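# Move masking tape from drawer to desk, close drawer

## Task

Lift the masking tape roll out of the drawer that is standing open, set it down on the desk, then push that drawer completely closed; no cabinet may be shifted much from its spot, and the robot must not topple or be left leaning, or the task fails.

## Robot and tools

Robot: the LinearBot, an omnidirectional wheeled base with a column about 1.7 m high. A carriage rides the column (lift_m, 0 to 1 m) and holds two six-joint arms, left and right, each ending in a five-finger hand. Arm bases sit about 0.57 m + lift_m above the floor, and the carriage hangs about 0.15 m lower. A hand point reaches up to 0.78 m from its shoulder but only about 0.4 m below the arm base. Parked arm: joints 1-6 = 0, 0.05, 0.05, 1.45, 0, 0. Cameras: carriage_camera (fixed, facing forward, tilted about 20 degrees down), left_wrist_camera and right_wrist_camera (each aimed at its hand point).

Frames: base frame has its origin on the floor below the base centre, x forward, y left, z up, in metres; left_hand and right_hand readings are hand points in this frame. base_odometry is in the frame the base had at scene start, heading in rad (left positive); it counts wheel turns, so slip shows as travel.

move: one action plus optional cameras and blocking. "base" holds exactly one relative offset from where the base last reported itself: translate_m (forward +, -2 to 2 m), strafe_m (left +, -2 to 2 m) or rotate_rad (counter-clockwise +, -6.3 to 6.3). "joints" is a single flat object keyed by joint name, covering both arms, with absolute targets: lift_m (m); <side>_joint1_rad (-2.617 to 3.054, arm yaw, 0 forward, + left); joint2 (0 to 3.141, shoulder, 0 back-level, 1.57 up, 3.14 forward-level); joint3 (0 to 3.141, elbow, 0 folded, 3.14 straight); joint4 (-1.57 to 1.57, wrist pitch, + lifts fingertips); joint5 (-1.57 to 1.57, wrist yaw, + turns fingertips right); joint6 (-2.094 to 2.094, hand roll, + clockwise viewed from forearm). Hand keys <side>_hand_little/ring/middle/index/thumb_bend/thumb_turn run -1 (closed; for thumb_turn, in front of the palm) to +1 (open; thumb beside palm). <side>_hand_force_limit (-1 to 1, roughly 0 to 10 N fingertip force, 15 N for thumb) and <side>_hand_speed (-0.96 to 1; full speed from +0.48) are settings. Scene start: force_limit 0, speed -0.8. "speeds" caps this action only: translate_m/strafe_m 0.02-0.5 m/s, rotate_rad 0.05-1.57 rad/s, lift_m 0.08-0.27 m/s (default 0.25). min_time_s (0.1-8 s) sets the shortest duration of arm motions; short values can make arms overshoot, 2 or more gives straighter hand paths. No action exceeds 15 s; moves time out at 14 s. blocking true (default) returns after everything rests; false returns in about 0.5 s while motion continues, and later moves only replace targets they name. cameras: list of names, ["all"], or [] ; omitted means all for a no-action call, none otherwise. Unknown keys make a call invalid; out-of-range values get it refused, and after a refusal or an uncommanded stop the rest of that reply's move, wait and finished_scene calls are skipped.

wait: seconds 0-10, optional cameras; returns early once running moves finish. stop: brakes all your motions (not instant; the base coasts). zoom_image: camera plus region [x0,y0,x1,y1] in pixels of that camera's latest 896x504 image, at most 504 by 504. show_instructions: shows reference pages. finished_scene: ends the scene for good; the result must hold with no robot help.

Results: base_status and joint_status give done, moving, off_target (resting short, maybe still pushing), contact_stop, time_out, not_followed (arm targets withheld because arms would nearly touch), or limit_stop_at_motor_heat. on_its_own lists uncommanded behaviour. motor_effort is percent of max, bracket = peak in last action. <side>_hand_stopped_by gives six words for little, ring, middle, index, thumb_bend, thumb_turn: moving, target, force, stalled, fault. <side>_<motor>_load_n is fingertip force in N, positive when pushed open; a lost grip drops to about 0. Joint torques, temperatures, and MOTOR HOT / OVER-TEMPERATURE FAULT lines report heat.

Gripping: fingers close until target or force_limit, then lock. With thumb_turn at -1, the hand wraps objects 0.035-0.065 m thick; handles down to about 0.025 m. For a gentle hold close at speed -0.94 or slower. To grip harder, raise force_limit and send a more closed target; to release, send a more open one.

Cautions: arms have no contact stop and press until heat stops them (the arm then drops for 30-60 s); park arms when idle. Hand readings tend to sit above the true hand, and loads make hands sag. Never let the arms strike or squeeze each other. Drives can shove furniture and still say done; back off about 0.2 m after a contact. Pulling the drawer or driving away while holding something fixed can tip the robot forward; a high carriage, outstretched or loaded arms, and sudden stops also risk tipping. Never reverse under a desk edge. Set the tape down gently rather than dropping it, close the drawer without slamming, and avoid pushing cabinets.

Each tool is called after ">>>" as name(argument=value, ...), one argument or row to a line, values as JSON.

Reference images:

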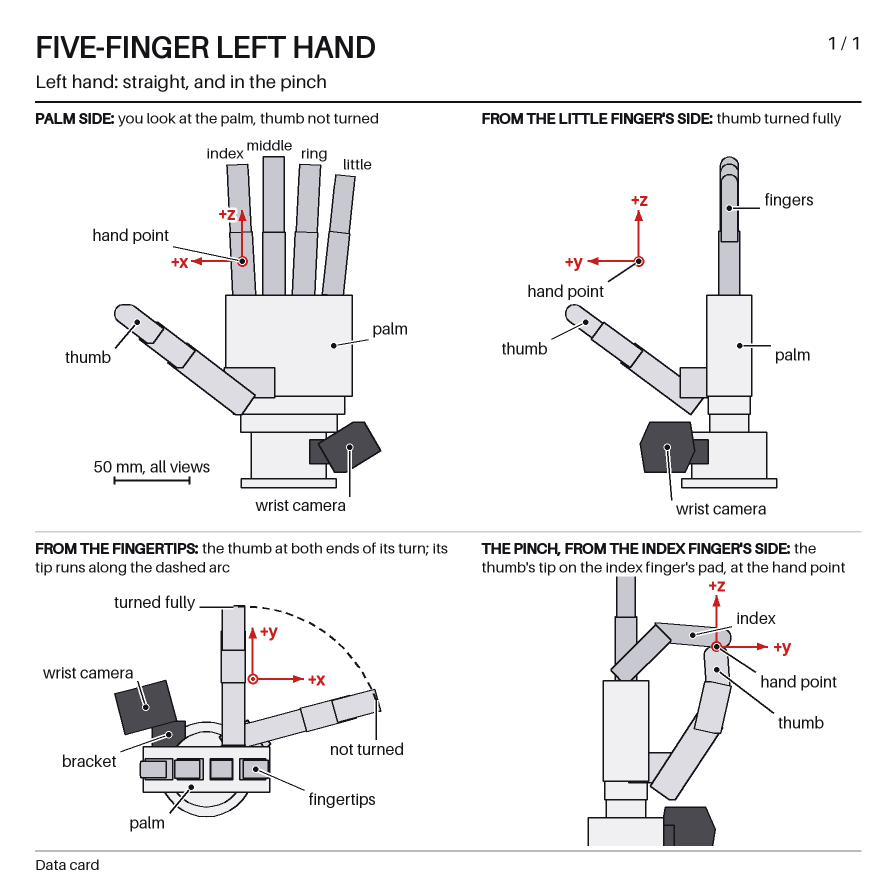

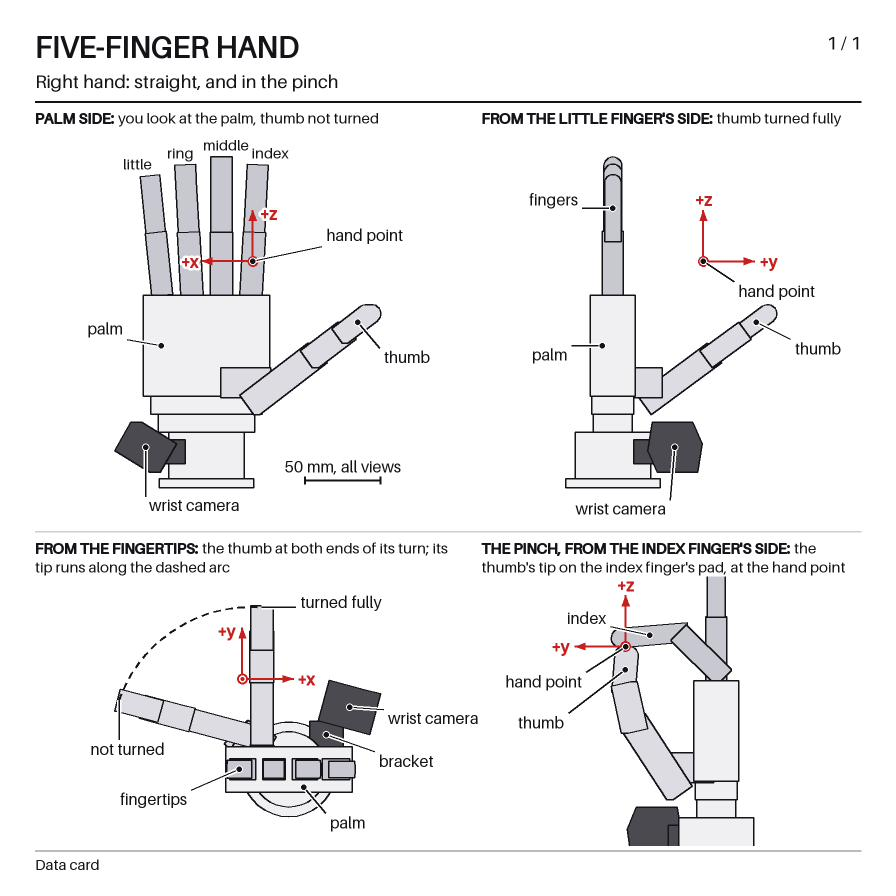

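## Session

>>> move(
)

Scene clock: 0.00 s.
Joint torques (N m): no reading
Motor temperatures (°C): left_arm=[21 22 23 23 20 20] | right_arm=[20 24 25 20 20 21]
base_odometry: x=+0.000 y=+0.000 heading=+0.000
base_status: not commanded
joint_positions: lift_m=+0.300 left_joint1_rad=+0.005 left_joint2_rad=+0.064 left_joint3_rad=+0.034 left_joint4_rad=+1.488 left_joint5_rad=+0.009 left_joint6_rad=-0.014 right_joint1_rad=+0.009 right_joint2_rad=+0.039 right_joint3_rad=+0.033 right_joint4_rad=+1.497 right_joint5_rad=+0.002 right_joint6_rad=+0.006 left_hand_little=+1.000 left_hand_ring=+1.000 left_hand_middle=+1.000 left_hand_index=+1.000 left_hand_thumb_turn=+1.000 left_hand_thumb_bend=+1.000 left_hand_force_limit=+0.000 left_hand_speed=-0.800 right_hand_little=+1.000 right_hand_ring=+1.000 right_hand_middle=+1.000 right_hand_index=+1.000 right_hand_thumb_turn=+1.000 right_hand_thumb_bend=+1.000 right_hand_force_limit=+0.000 right_hand_speed=-0.800
joint_status: not commanded
left_hand_stopped_by: target,target,target,target,target,target
right_hand_stopped_by: target,target,target,target,target,target
left_little_load_n: 0.0
left_ring_load_n: 0.0
left_middle_load_n: 0.0
left_index_load_n: 0.0
left_thumb_bend_load_n: 0.0
left_thumb_turn_load_n: 0.0
right_little_load_n: 0.5
right_ring_load_n: 0.0
right_middle_load_n: 0.0
right_index_load_n: 0.0
right_thumb_bend_load_n: 0.0
right_thumb_turn_load_n: 0.0
motor_effort: lift_m=+19 drive_wheels=+1
left_hand: x=+0.3103 y=+0.2690 z=+1.3384 quat_wxyz=(+0.702, -0.037, +0.043, -0.709) (m; base frame)
right_hand: x=+0.2995 y=-0.2702 z=+1.3410 quat_wxyz=(+0.712, -0.028, +0.029, -0.701) (m; base frame)
pictures: carriage_camera, left_wrist_camera, right_wrist_camera

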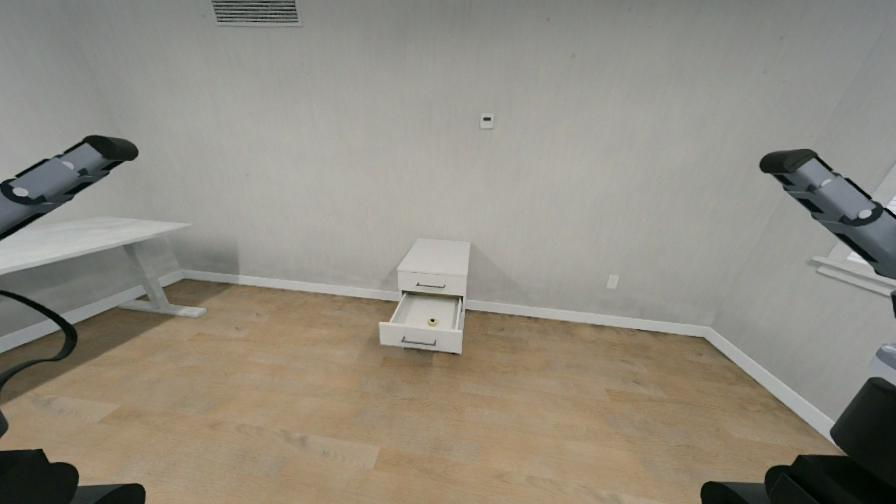

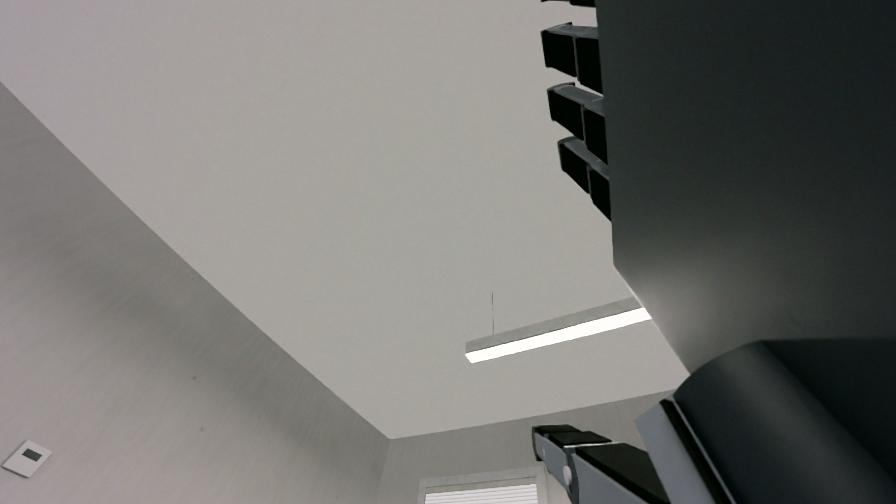

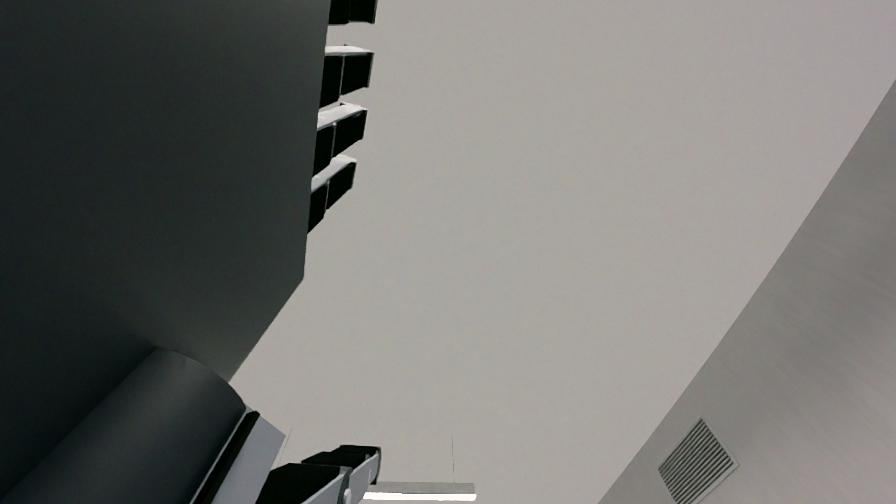

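>>> zoom_image(
  camera="carriage_camera",
  region=[340, 220, 520, 370],
)

>>> zoom_image(
  camera="carriage_camera",
  region=[0, 180, 260, 360],
)

Scaled by 2.800 from the camera's 896x504 image, which has a finer 1280x720 frame.

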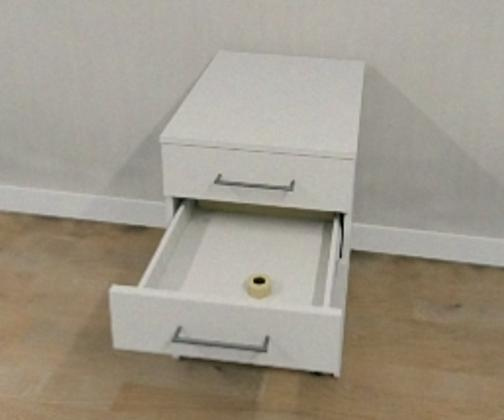

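Scaled by 1.938 from the camera's 896x504 image, which has a finer 1280x720 frame.

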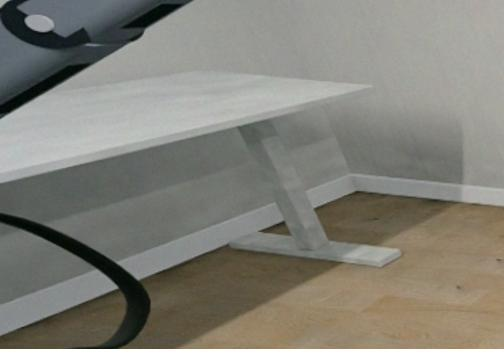

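>>> move(
  base={"translate_m": 0.38},
)

>>> move(
  base={"rotate_rad": -0.245},
  cameras=["carriage_camera"],
)

>>> zoom_image(
  camera="carriage_camera",
  region=[300, 200, 640, 500],
)

Scene clock: 66.97 s.
Joint torques (N m): left_arm=[0.2 3.38 6 0.13 0 -0.1] | right_arm=[-0.55 4.36 6.39 -0.11 -0.08 -0.03]
Motor temperatures (°C): left_arm=[20 23 25 23 20 20] | right_arm=[20 25 30 19 20 21]
move: done
base_odometry: x=+0.380 y=+0.000 heading=+0.001
base_status: done
joint_positions: lift_m=+0.300 left_joint1_rad=+0.005 left_joint2_rad=+0.064 left_joint3_rad=+0.034 left_joint4_rad=+1.485 left_joint5_rad=+0.009 left_joint6_rad=-0.014 right_joint1_rad=+0.009 right_joint2_rad=+0.039 right_joint3_rad=+0.033 right_joint4_rad=+1.495 right_joint5_rad=+0.002 right_joint6_rad=+0.006 left_hand_little=+1.000 left_hand_ring=+1.000 left_hand_middle=+1.000 left_hand_index=+1.000 left_hand_thumb_turn=+1.000 left_hand_thumb_bend=+1.000 left_hand_force_limit=+0.000 left_hand_speed=-0.800 right_hand_little=+1.000 right_hand_ring=+1.000 right_hand_middle=+1.000 right_hand_index=+1.000 right_hand_thumb_turn=+1.000 right_hand_thumb_bend=+1.000 right_hand_force_limit=+0.000 right_hand_speed=-0.800
joint_status: not commanded
left_hand_stopped_by: target,target,target,target,target,target
right_hand_stopped_by: target,target,target,target,target,target
left_little_load_n: 0.0
left_ring_load_n: 0.0
left_middle_load_n: 0.0
left_index_load_n: 0.0
left_thumb_bend_load_n: 0.0
left_thumb_turn_load_n: 0.0
right_little_load_n: 0.0
right_ring_load_n: 0.0
right_middle_load_n: 0.0
right_index_load_n: 0.0
right_thumb_bend_load_n: 0.0
right_thumb_turn_load_n: 0.0
motor_effort: lift_m=+19(19) drive_wheels=-4(21)
left_hand: x=+0.3111 y=+0.2690 z=+1.3381 quat_wxyz=(+0.702, -0.039, +0.044, -0.709) (m; base frame)
right_hand: x=+0.2999 y=-0.2702 z=+1.3409 quat_wxyz=(+0.712, -0.028, +0.029, -0.701) (m; base frame)
pictures: none

Scene clock: 68.37 s.
Joint torques (N m): left_arm=[0.13 3.28 6.17 0.11 0 -0.12] | right_arm=[-0.58 4.38 6.17 -0.1 -0.08 -0.03]
move: done
base_odometry: x=+0.380 y=+0.001 heading=-0.244
base_status: done
joint_positions: lift_m=+0.300 left_joint1_rad=+0.005 left_joint2_rad=+0.064 left_joint3_rad=+0.034 left_joint4_rad=+1.485 left_joint5_rad=+0.009 left_joint6_rad=-0.014 right_joint1_rad=+0.009 right_joint2_rad=+0.039 right_joint3_rad=+0.033 right_joint4_rad=+1.495 right_joint5_rad=+0.002 right_joint6_rad=+0.006 left_hand_little=+1.000 left_hand_ring=+1.000 left_hand_middle=+1.000 left_hand_index=+1.000 left_hand_thumb_turn=+1.000 left_hand_thumb_bend=+1.000 left_hand_force_limit=+0.000 left_hand_speed=-0.800 right_hand_little=+1.000 right_hand_ring=+1.000 right_hand_middle=+1.000 right_hand_index=+1.000 right_hand_thumb_turn=+1.000 right_hand_thumb_bend=+1.000 right_hand_force_limit=+0.000 right_hand_speed=-0.800
joint_status: not commanded
left_hand_stopped_by: target,target,target,target,target,target
right_hand_stopped_by: target,target,target,target,target,target
left_little_load_n: 0.0
left_ring_load_n: 0.0
left_middle_load_n: 0.0
left_index_load_n: 0.0
left_thumb_bend_load_n: 0.0
left_thumb_turn_load_n: 0.0
right_little_load_n: 0.0
right_ring_load_n: 0.0
right_middle_load_n: 0.0
right_index_load_n: 0.0
right_thumb_bend_load_n: 0.0
right_thumb_turn_load_n: 0.0
motor_effort: lift_m=+19(19) drive_wheels=+10(11)
left_hand: x=+0.3111 y=+0.2690 z=+1.3381 quat_wxyz=(+0.702, -0.039, +0.044, -0.709) (m; base frame)
right_hand: x=+0.3001 y=-0.2702 z=+1.3408 quat_wxyz=(+0.712, -0.028, +0.029, -0.701) (m; base frame)
pictures: carriage_camera

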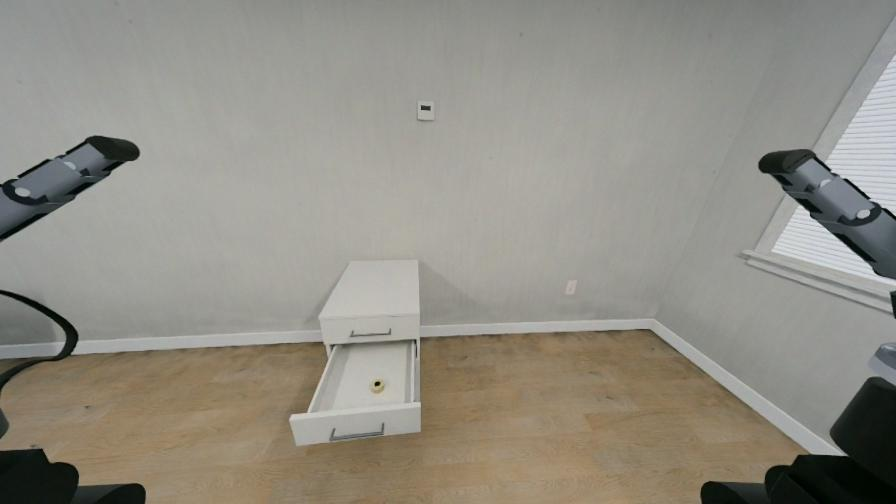

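Scaled by 1.482 from the camera's 896x504 image, which has a finer 1280x720 frame.

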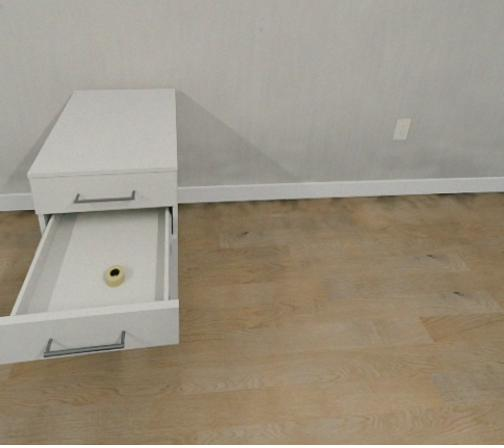

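>>> move(
  base={"rotate_rad": 0.109},
)

>>> move(
  base={"strafe_m": -0.11},
  joints={"left_joint2_rad": 1.3, "left_joint3_rad": 1.0, "left_joint4_rad": -1.27},
  cameras=["all"],
)

Scene clock: 104.73 s.
Joint torques (N m): left_arm=[0.17 3.4 6.16 0.15 0.01 -0.07] | right_arm=[-0.46 4.26 6.23 -0.14 -0.1 -0.04]
move: done
base_odometry: x=+0.380 y=+0.000 heading=-0.135
base_status: done
joint_positions: lift_m=+0.300 left_joint1_rad=+0.005 left_joint2_rad=+0.064 left_joint3_rad=+0.034 left_joint4_rad=+1.485 left_joint5_rad=+0.009 left_joint6_rad=-0.014 right_joint1_rad=+0.009 right_joint2_rad=+0.039 right_joint3_rad=+0.033 right_joint4_rad=+1.496 right_joint5_rad=+0.002 right_joint6_rad=+0.006 left_hand_little=+1.000 left_hand_ring=+1.000 left_hand_middle=+1.000 left_hand_index=+1.000 left_hand_thumb_turn=+1.000 left_hand_thumb_bend=+1.000 left_hand_force_limit=+0.000 left_hand_speed=-0.800 right_hand_little=+1.000 right_hand_ring=+1.000 right_hand_middle=+1.000 right_hand_index=+1.000 right_hand_thumb_turn=+1.000 right_hand_thumb_bend=+1.000 right_hand_force_limit=+0.000 right_hand_speed=-0.800
joint_status: not commanded
left_hand_stopped_by: target,target,target,target,target,target
right_hand_stopped_by: target,target,target,target,target,target
left_little_load_n: 0.0
left_ring_load_n: 0.0
left_middle_load_n: 0.0
left_index_load_n: 0.0
left_thumb_bend_load_n: 0.0
left_thumb_turn_load_n: 0.0
right_little_load_n: 0.0
right_ring_load_n: 0.0
right_middle_load_n: 0.0
right_index_load_n: 0.0
right_thumb_bend_load_n: 0.0
right_thumb_turn_load_n: 0.0
motor_effort: lift_m=+19(19) drive_wheels=-3(9)
left_hand: x=+0.3109 y=+0.2690 z=+1.3382 quat_wxyz=(+0.702, -0.038, +0.044, -0.709) (m; base frame)
right_hand: x=+0.2998 y=-0.2702 z=+1.3409 quat_wxyz=(+0.712, -0.028, +0.029, -0.701) (m; base frame)
pictures: none

Scene clock: 106.97 s.
Joint torques (N m): left_arm=[-0.05 -2.26 8.66 0.34 -0.01 -0.06] | right_arm=[-0.54 4.3 6.19 -0.12 -0.06 -0.02]
move: done
base_odometry: x=+0.365 y=-0.109 heading=-0.136
base_status: done
joint_positions: lift_m=+0.300 left_joint1_rad=+0.005 left_joint2_rad=+1.294 left_joint3_rad=+0.974 left_joint4_rad=-1.257 left_joint5_rad=+0.009 left_joint6_rad=-0.014 right_joint1_rad=+0.009 right_joint2_rad=+0.039 right_joint3_rad=+0.033 right_joint4_rad=+1.496 right_joint5_rad=+0.002 right_joint6_rad=+0.006 left_hand_little=+1.000 left_hand_ring=+1.000 left_hand_middle=+1.000 left_hand_index=+1.000 left_hand_thumb_turn=+1.000 left_hand_thumb_bend=+1.000 left_hand_force_limit=+0.000 left_hand_speed=-0.800 right_hand_little=+1.000 right_hand_ring=+1.000 right_hand_middle=+1.000 right_hand_index=+1.000 right_hand_thumb_turn=+1.000 right_hand_thumb_bend=+1.000 right_hand_force_limit=+0.000 right_hand_speed=-0.800
joint_status: all done
left_hand_stopped_by: target,target,target,target,target,target
right_hand_stopped_by: target,target,target,target,target,target
left_little_load_n: 0.0
left_ring_load_n: 0.0
left_middle_load_n: 0.0
left_index_load_n: 0.0
left_thumb_bend_load_n: 0.0
left_thumb_turn_load_n: 0.0
right_little_load_n: 0.0
right_ring_load_n: 0.0
right_middle_load_n: 0.0
right_index_load_n: 0.0
right_thumb_bend_load_n: 0.0
right_thumb_turn_load_n: 0.0
motor_effort: lift_m=+19(19) drive_wheels=-5(16)
left_hand: x=+0.3552 y=+0.2691 z=+0.9759 quat_wxyz=(-0.006, -0.714, +0.700, -0.001) (m; base frame)
right_hand: x=+0.2997 y=-0.2703 z=+1.3409 quat_wxyz=(+0.712, -0.028, +0.029, -0.701) (m; base frame)
pictures: carriage_camera, left_wrist_camera, right_wrist_camera
camera_calibration:
left_wrist_camera: T_world_to_cam=[[0.956919, -0.289767, 0.0184388, -0.278119], [-0.248829, -0.785684, 0.566378, -0.254069], [-0.149631, -0.546567, -0.823939, 1.12359], [0, 0, 0, 1]] pos_world=[0.371042, 0.333908, 1.0748]
right_wrist_camera: T_world_to_cam=[[0.95785, -0.283816, -0.0443994, -0.302229], [0.222146, 0.829807, -0.51193, 0.851103], [0.182137, 0.480489, 0.857879, -0.961295], [0, 0, 0, 1]] pos_world=[0.275508, -0.330136, 1.24696]

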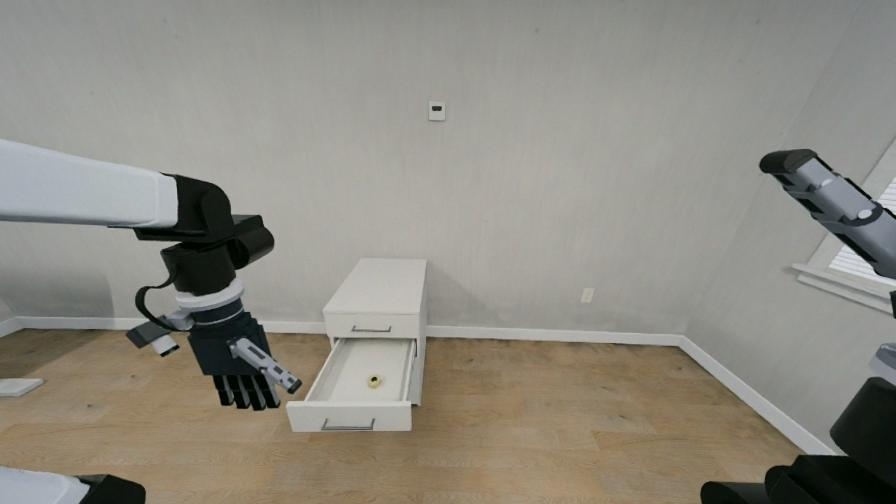

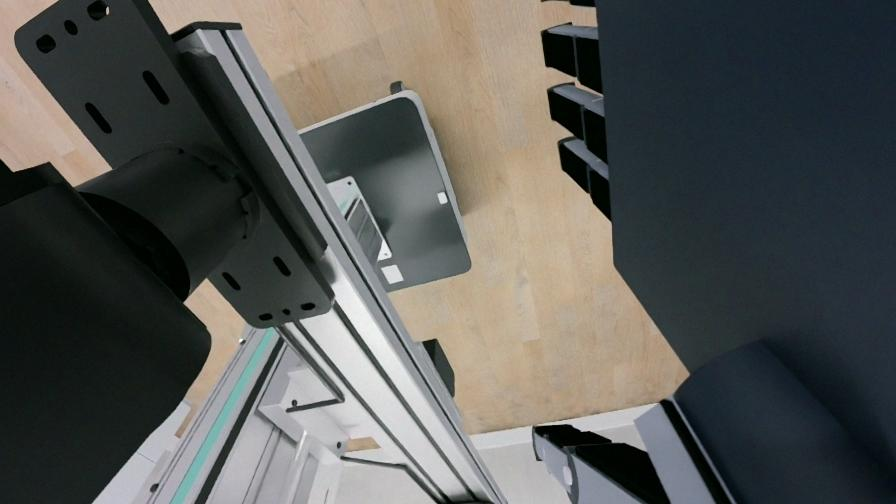

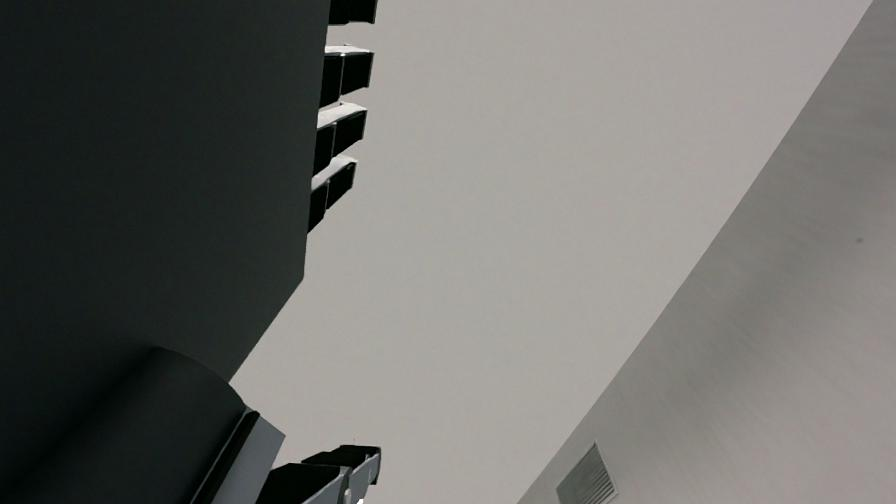

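>>> move(
  base={"translate_m": 0.3},
  joints={"left_joint4_rad": -0.5, "left_hand_thumb_turn": -1},
  cameras=["carriage_camera", "left_wrist_camera"],
)

>>> zoom_image(
  camera="carriage_camera",
  region=[200, 300, 500, 504],
)

Scene clock: 136.93 s.
Joint torques (N m): left_arm=[0.24 -3.55 9.94 2.11 0 -0.06] | right_arm=[-0.46 4.46 6.19 -0.12 -0.08 -0.04]
Motor temperatures (°C): left_arm=[20 23 31 23 20 20] | right_arm=[20 25 31 19 20 21]
move: done
base_odometry: x=+0.662 y=-0.150 heading=-0.137
base_status: done
joint_positions: lift_m=+0.300 left_joint1_rad=+0.005 left_joint2_rad=+1.297 left_joint3_rad=+0.974 left_joint4_rad=-0.513 left_joint5_rad=+0.009 left_joint6_rad=-0.014 right_joint1_rad=+0.009 right_joint2_rad=+0.039 right_joint3_rad=+0.033 right_joint4_rad=+1.496 right_joint5_rad=+0.002 right_joint6_rad=+0.006 left_hand_little=+1.000 left_hand_ring=+1.000 left_hand_middle=+1.000 left_hand_index=+1.000 left_hand_thumb_turn=-1.000 left_hand_thumb_bend=+1.000 left_hand_force_limit=+0.000 left_hand_speed=-0.800 right_hand_little=+1.000 right_hand_ring=+1.000 right_hand_middle=+1.000 right_hand_index=+1.000 right_hand_thumb_turn=+1.000 right_hand_thumb_bend=+1.000 right_hand_force_limit=+0.000 right_hand_speed=-0.800
joint_status: all done
left_hand_stopped_by: target,target,target,target,target,target
right_hand_stopped_by: target,target,target,target,target,target
left_little_load_n: 0.0
left_ring_load_n: 0.0
left_middle_load_n: 0.0
left_index_load_n: 0.0
left_thumb_bend_load_n: 0.0
left_thumb_turn_load_n: 0.0
right_little_load_n: 0.0
right_ring_load_n: 0.0
right_middle_load_n: 0.0
right_index_load_n: 0.5
right_thumb_bend_load_n: 0.0
right_thumb_turn_load_n: 0.0
motor_effort: lift_m=+19(19) drive_wheels=-2(14)
left_hand: x=+0.5526 y=+0.2700 z=+1.0041 quat_wxyz=(+0.250, -0.665, +0.655, -0.258) (m; base frame)
right_hand: x=+0.2997 y=-0.2703 z=+1.3409 quat_wxyz=(+0.712, -0.028, +0.029, -0.701) (m; base frame)
pictures: carriage_camera, left_wrist_camera
camera_calibration:
left_wrist_camera: T_world_to_cam=[[0.693539, -0.290934, 0.659061, -0.964705], [-0.565067, -0.787158, 0.247147, 0.275507], [0.446882, -0.543819, -0.710322, 0.732412], [0, 0, 0, 1]] pos_world=[0.497438, 0.334502, 1.08796]

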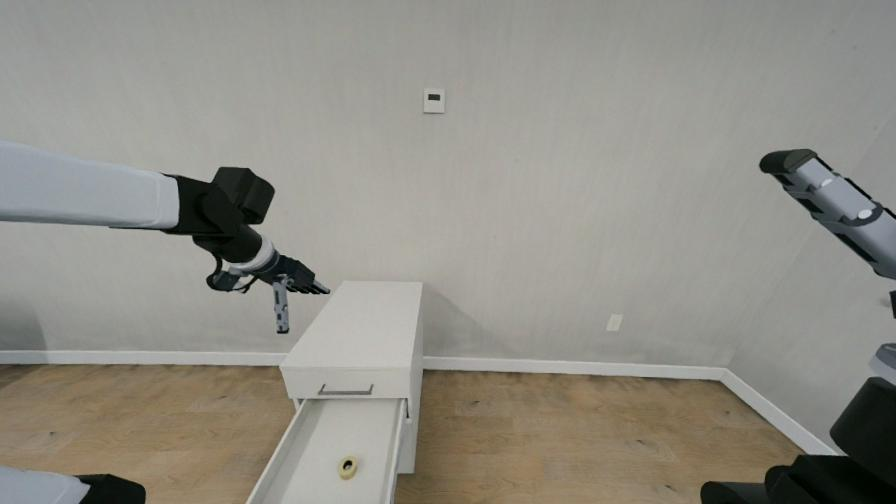

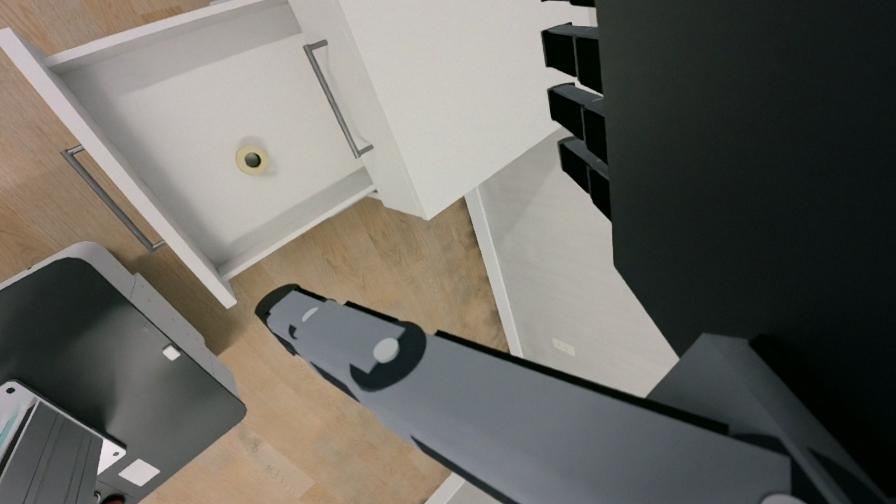

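Scaled by 1.680 from the camera's 896x504 image, which has a finer 1280x720 frame.

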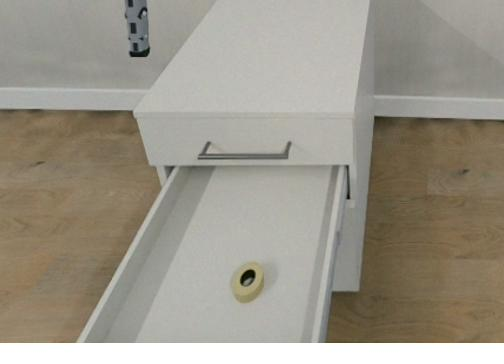

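>>> move(
  base={"translate_m": -0.13},
  joints={"left_joint2_rad": 2.5, "left_joint3_rad": 1.1, "left_joint4_rad": 0.55},
  min_time_s=2,
  cameras=["carriage_camera", "left_wrist_camera"],
)

Scene clock: 176.03 s.
Joint torques (N m): left_arm=[0.25 -8.28 5.55 2.08 -0.01 -0.04] | right_arm=[-0.51 4.37 6.11 -0.15 -0.08 -0.04]
move: done
base_odometry: x=+0.534 y=-0.132 heading=-0.137
base_status: done
joint_positions: lift_m=+0.300 left_joint1_rad=+0.005 left_joint2_rad=+2.493 left_joint3_rad=+1.084 left_joint4_rad=+0.534 left_joint5_rad=+0.009 left_joint6_rad=-0.014 right_joint1_rad=+0.009 right_joint2_rad=+0.039 right_joint3_rad=+0.033 right_joint4_rad=+1.497 right_joint5_rad=+0.002 right_joint6_rad=+0.006 left_hand_little=+1.000 left_hand_ring=+1.000 left_hand_middle=+1.000 left_hand_index=+1.000 left_hand_thumb_turn=-1.000 left_hand_thumb_bend=+1.000 left_hand_force_limit=+0.000 left_hand_speed=-0.800 right_hand_little=+1.000 right_hand_ring=+1.000 right_hand_middle=+1.000 right_hand_index=+1.000 right_hand_thumb_turn=+1.000 right_hand_thumb_bend=+1.000 right_hand_force_limit=+0.000 right_hand_speed=-0.800
joint_status: all done
left_hand_stopped_by: target,target,target,target,target,target
right_hand_stopped_by: target,target,target,target,target,target
left_little_load_n: 0.0
left_ring_load_n: 0.0
left_middle_load_n: 0.0
left_index_load_n: 0.0
left_thumb_bend_load_n: 0.0
left_thumb_turn_load_n: 0.0
right_little_load_n: 0.0
right_ring_load_n: 0.0
right_middle_load_n: 0.0
right_index_load_n: 0.0
right_thumb_bend_load_n: 0.0
right_thumb_turn_load_n: 0.0
motor_effort: lift_m=+19(19) drive_wheels=-1(10)
left_hand: x=+0.6719 y=+0.2705 z=+0.6928 quat_wxyz=(+0.237, -0.670, +0.660, -0.245) (m; base frame)
right_hand: x=+0.2994 y=-0.2703 z=+1.3410 quat_wxyz=(+0.712, -0.027, +0.029, -0.701) (m; base frame)
pictures: carriage_camera, left_wrist_camera
camera_calibration:
left_wrist_camera: T_world_to_cam=[[0.719393, -0.290776, 0.630811, -0.839951], [-0.55465, -0.787166, 0.269689, 0.397619], [0.418134, -0.543892, -0.727561, 0.489521], [0, 0, 0, 1]] pos_world=[0.620109, 0.335002, 0.778773]

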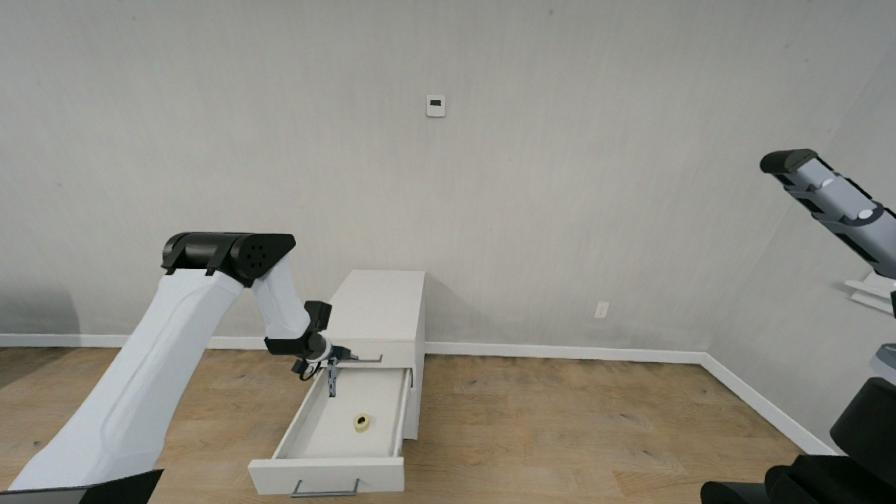

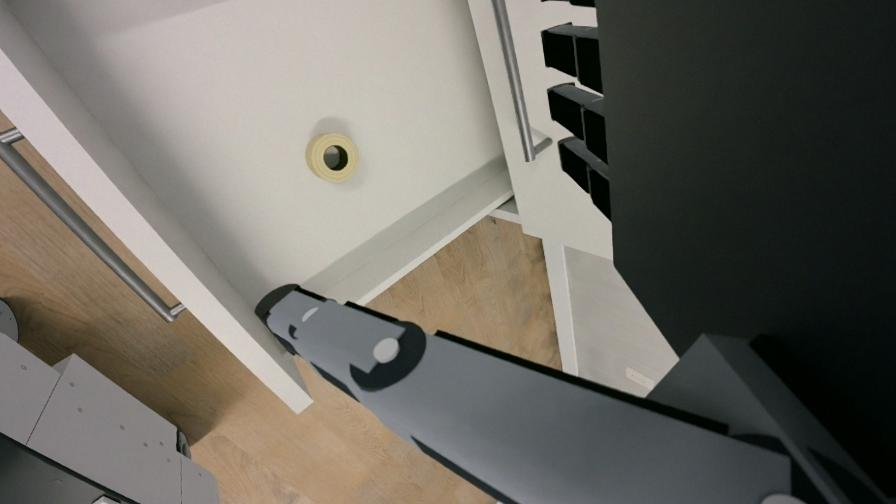

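>>> zoom_image(
  camera="left_wrist_camera",
  region=[280, 110, 390, 200],
)

Scaled by 4.582 from the camera's 896x504 image, which has a finer 1280x720 frame.

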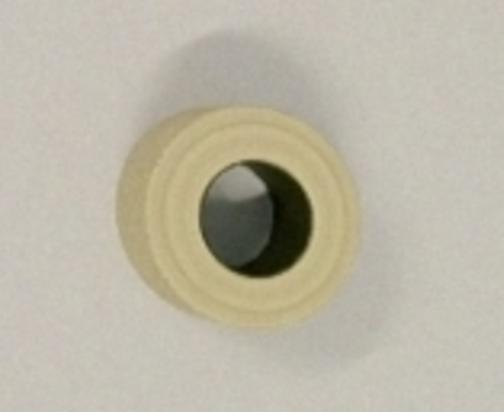

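>>> zoom_image(
  camera="carriage_camera",
  region=[300, 380, 420, 460],
)

Scaled by 4.200 from the camera's 896x504 image, which has a finer 1280x720 frame.

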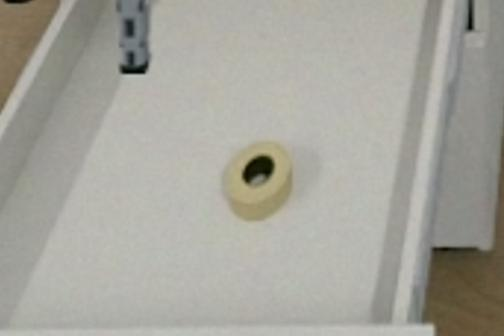

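>>> move(
  base={"strafe_m": -0.035},
)

>>> move(
  base={"translate_m": 0.068},
  joints={"lift_m": 0.13},
  cameras=["carriage_camera", "left_wrist_camera"],
)

Scene clock: 205.03 s.
Joint torques (N m): left_arm=[0.21 -8.5 5.82 2.02 -0.03 -0.05] | right_arm=[-0.61 4.36 6.19 -0.15 -0.07 -0.03]
Motor temperatures (°C): left_arm=[20 29 30 28 20 20] | right_arm=[20 25 31 18 20 21]
move: done
base_odometry: x=+0.529 y=-0.167 heading=-0.137
base_status: done
joint_positions: lift_m=+0.300 left_joint1_rad=+0.002 left_joint2_rad=+2.493 left_joint3_rad=+1.084 left_joint4_rad=+0.536 left_joint5_rad=+0.009 left_joint6_rad=-0.014 right_joint1_rad=+0.010 right_joint2_rad=+0.039 right_joint3_rad=+0.033 right_joint4_rad=+1.497 right_joint5_rad=+0.002 right_joint6_rad=+0.006 left_hand_little=+1.000 left_hand_ring=+1.000 left_hand_middle=+1.000 left_hand_index=+1.000 left_hand_thumb_turn=-1.000 left_hand_thumb_bend=+1.000 left_hand_force_limit=+0.000 left_hand_speed=-0.800 right_hand_little=+1.000 right_hand_ring=+1.000 right_hand_middle=+1.000 right_hand_index=+1.000 right_hand_thumb_turn=+1.000 right_hand_thumb_bend=+1.000 right_hand_force_limit=+0.000 right_hand_speed=-0.800
joint_status: not commanded
left_hand_stopped_by: target,target,target,target,target,target
right_hand_stopped_by: target,target,target,target,target,target
left_little_load_n: 0.0
left_ring_load_n: 0.0
left_middle_load_n: 0.0
left_index_load_n: 0.0
left_thumb_bend_load_n: 0.0
left_thumb_turn_load_n: 0.0
right_little_load_n: 0.0
right_ring_load_n: 0.0
right_middle_load_n: 0.0
right_index_load_n: 0.0
right_thumb_bend_load_n: 0.0
right_thumb_turn_load_n: 0.0
motor_effort: lift_m=+19(19) drive_wheels=+5(15)
left_hand: x=+0.6725 y=+0.2693 z=+0.6931 quat_wxyz=(+0.237, -0.669, +0.660, -0.246) (m; base frame)
right_hand: x=+0.2995 y=-0.2702 z=+1.3410 quat_wxyz=(+0.712, -0.028, +0.029, -0.701) (m; base frame)
pictures: none

Scene clock: 206.37 s.
Joint torques (N m): left_arm=[0.25 -9.21 5.01 1.97 0 -0.05] | right_arm=[-0.49 4.42 6.02 -0.15 -0.11 -0.01]
move: done
base_odometry: x=+0.596 y=-0.176 heading=-0.137
base_status: done
joint_positions: lift_m=+0.130 left_joint1_rad=+0.002 left_joint2_rad=+2.502 left_joint3_rad=+1.088 left_joint4_rad=+0.545 left_joint5_rad=+0.009 left_joint6_rad=-0.014 right_joint1_rad=+0.010 right_joint2_rad=+0.039 right_joint3_rad=+0.033 right_joint4_rad=+1.496 right_joint5_rad=+0.002 right_joint6_rad=+0.006 left_hand_little=+1.000 left_hand_ring=+1.000 left_hand_middle=+1.000 left_hand_index=+1.000 left_hand_thumb_turn=-1.000 left_hand_thumb_bend=+1.000 left_hand_force_limit=+0.000 left_hand_speed=-0.800 right_hand_little=+1.000 right_hand_ring=+1.000 right_hand_middle=+1.000 right_hand_index=+1.000 right_hand_thumb_turn=+1.000 right_hand_thumb_bend=+1.000 right_hand_force_limit=+0.000 right_hand_speed=-0.800
joint_status: all done
left_hand_stopped_by: target,target,target,target,target,target
right_hand_stopped_by: target,target,target,target,target,target
left_little_load_n: 0.0
left_ring_load_n: 0.0
left_middle_load_n: 0.0
left_index_load_n: 0.0
left_thumb_bend_load_n: 0.0
left_thumb_turn_load_n: 0.0
right_little_load_n: 0.0
right_ring_load_n: 0.0
right_middle_load_n: 0.0
right_index_load_n: 0.0
right_thumb_bend_load_n: 0.0
right_thumb_turn_load_n: 0.0
motor_effort: lift_m=+19(19) drive_wheels=-2(14)
left_hand: x=+0.6736 y=+0.2693 z=+0.5212 quat_wxyz=(+0.238, -0.668, +0.660, -0.247) (m; base frame)
right_hand: x=+0.2996 y=-0.2702 z=+1.1710 quat_wxyz=(+0.712, -0.028, +0.029, -0.701) (m; base frame)
pictures: carriage_camera, left_wrist_camera
camera_calibration:
carriage_camera: T_world_to_cam=[[-0.018144, -0.999359, 0.0308482, -0.0340467], [-0.383978, -0.0215226, -0.923091, 1.10325], [0.923164, -0.0285936, -0.383342, 0.322818], [0, 0, 0, 1]] pos_world=[0.124991, -0.00104956, 1.1432]
left_wrist_camera: T_world_to_cam=[[0.714632, -0.292788, 0.635277, -0.731918], [-0.558647, -0.785447, 0.266431, 0.447779], [0.420969, -0.545296, -0.724871, 0.360343], [0, 0, 0, 1]] pos_world=[0.621509, 0.333904, 0.60687]

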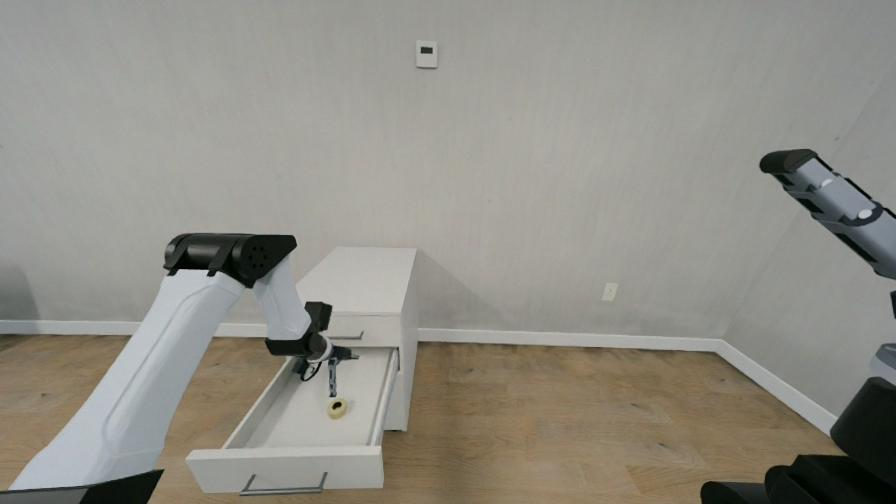

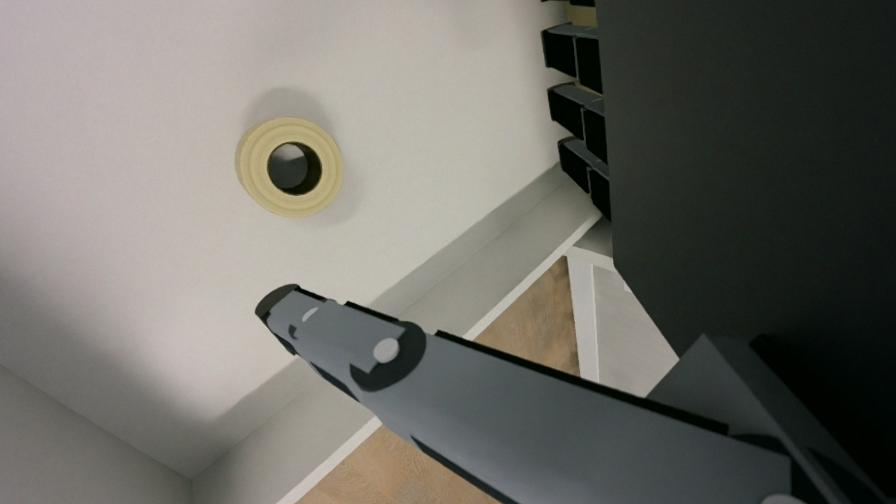

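>>> move(
  base={"translate_m": -0.016},
  joints={"lift_m": 0.08, "left_joint1_rad": 0.025},
  cameras=["carriage_camera", "left_wrist_camera"],
)

>>> zoom_image(
  camera="left_wrist_camera",
  region=[200, 50, 500, 300],
)

>>> zoom_image(
  camera="carriage_camera",
  region=[240, 320, 400, 440],
)

Scene clock: 220.90 s.
Joint torques (N m): left_arm=[0.29 -9.36 4.9 2 0 -0.07] | right_arm=[-0.65 4.49 6.32 -0.16 -0.08 -0.02]
Motor temperatures (°C): left_arm=[20 35 29 27 20 20] | right_arm=[20 25 31 18 20 21]
move: done
base_odometry: x=+0.580 y=-0.174 heading=-0.137
base_status: done
joint_positions: lift_m=+0.080 left_joint1_rad=+0.023 left_joint2_rad=+2.505 left_joint3_rad=+1.092 left_joint4_rad=+0.542 left_joint5_rad=+0.009 left_joint6_rad=-0.014 right_joint1_rad=+0.010 right_joint2_rad=+0.039 right_joint3_rad=+0.033 right_joint4_rad=+1.497 right_joint5_rad=+0.002 right_joint6_rad=+0.006 left_hand_little=+1.000 left_hand_ring=+1.000 left_hand_middle=+1.000 left_hand_index=+1.000 left_hand_thumb_turn=-1.000 left_hand_thumb_bend=+1.000 left_hand_force_limit=+0.000 left_hand_speed=-0.800 right_hand_little=+1.000 right_hand_ring=+1.000 right_hand_middle=+1.000 right_hand_index=+1.000 right_hand_thumb_turn=+1.000 right_hand_thumb_bend=+1.000 right_hand_force_limit=+0.000 right_hand_speed=-0.800
joint_status: all done
left_hand_stopped_by: target,target,target,target,target,target
right_hand_stopped_by: target,target,target,target,target,target
left_little_load_n: 0.0
left_ring_load_n: 0.0
left_middle_load_n: 0.0
left_index_load_n: 0.0
left_thumb_bend_load_n: 0.0
left_thumb_turn_load_n: 0.0
right_little_load_n: 0.0
right_ring_load_n: 0.0
right_middle_load_n: 0.0
right_index_load_n: 0.0
right_thumb_bend_load_n: 0.0
right_thumb_turn_load_n: 0.0
motor_effort: lift_m=+18(19) drive_wheels=+5(10)
left_hand: x=+0.6745 y=+0.2789 z=+0.4705 quat_wxyz=(+0.240, -0.675, +0.653, -0.244) (m; base frame)
right_hand: x=+0.2994 y=-0.2702 z=+1.1211 quat_wxyz=(+0.712, -0.027, +0.029, -0.701) (m; base frame)
pictures: carriage_camera, left_wrist_camera
camera_calibration:
carriage_camera: T_world_to_cam=[[-0.018144, -0.999359, 0.0308482, -0.0325073], [-0.383978, -0.0215226, -0.923091, 1.05718], [0.923164, -0.0285936, -0.383342, 0.30369], [0, 0, 0, 1]] pos_world=[0.124991, -0.00104956, 1.0933]
left_wrist_camera: T_world_to_cam=[[0.721867, -0.277677, 0.63388, -0.705981], [-0.541521, -0.796971, 0.267568, 0.460449], [0.430887, -0.536408, -0.725674, 0.319654], [0, 0, 0, 1]] pos_world=[0.621233, 0.342395, 0.556271]

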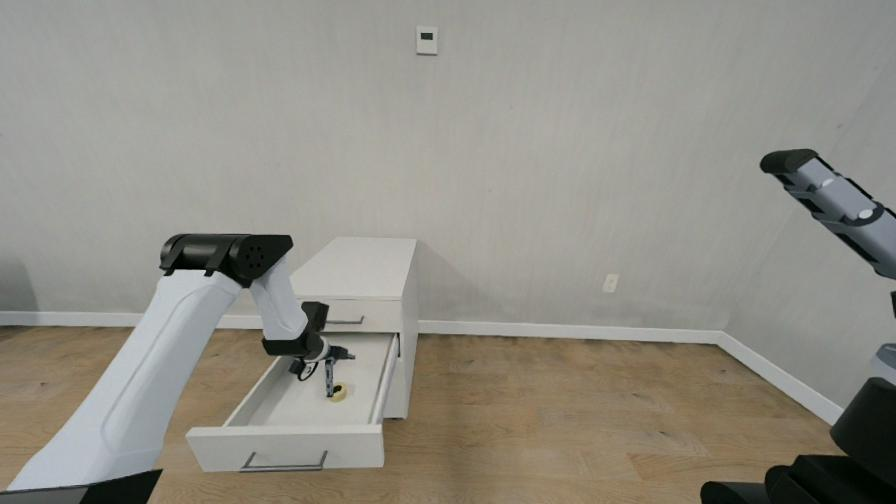

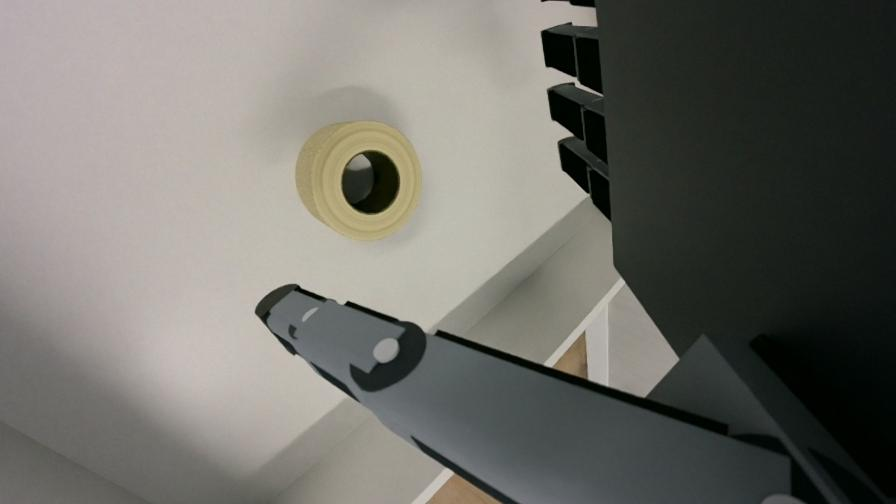

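Scaled by 1.680 from the camera's 896x504 image, which has a finer 1280x720 frame.

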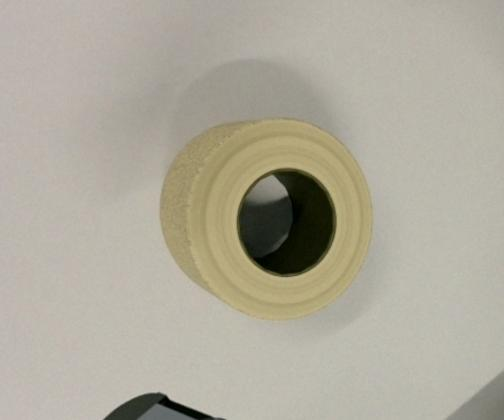

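Scaled by 3.150 from the camera's 896x504 image, which has a finer 1280x720 frame.

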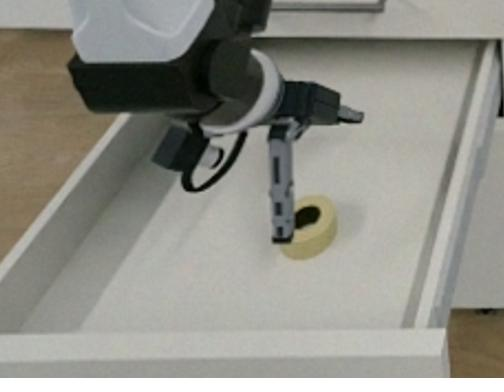

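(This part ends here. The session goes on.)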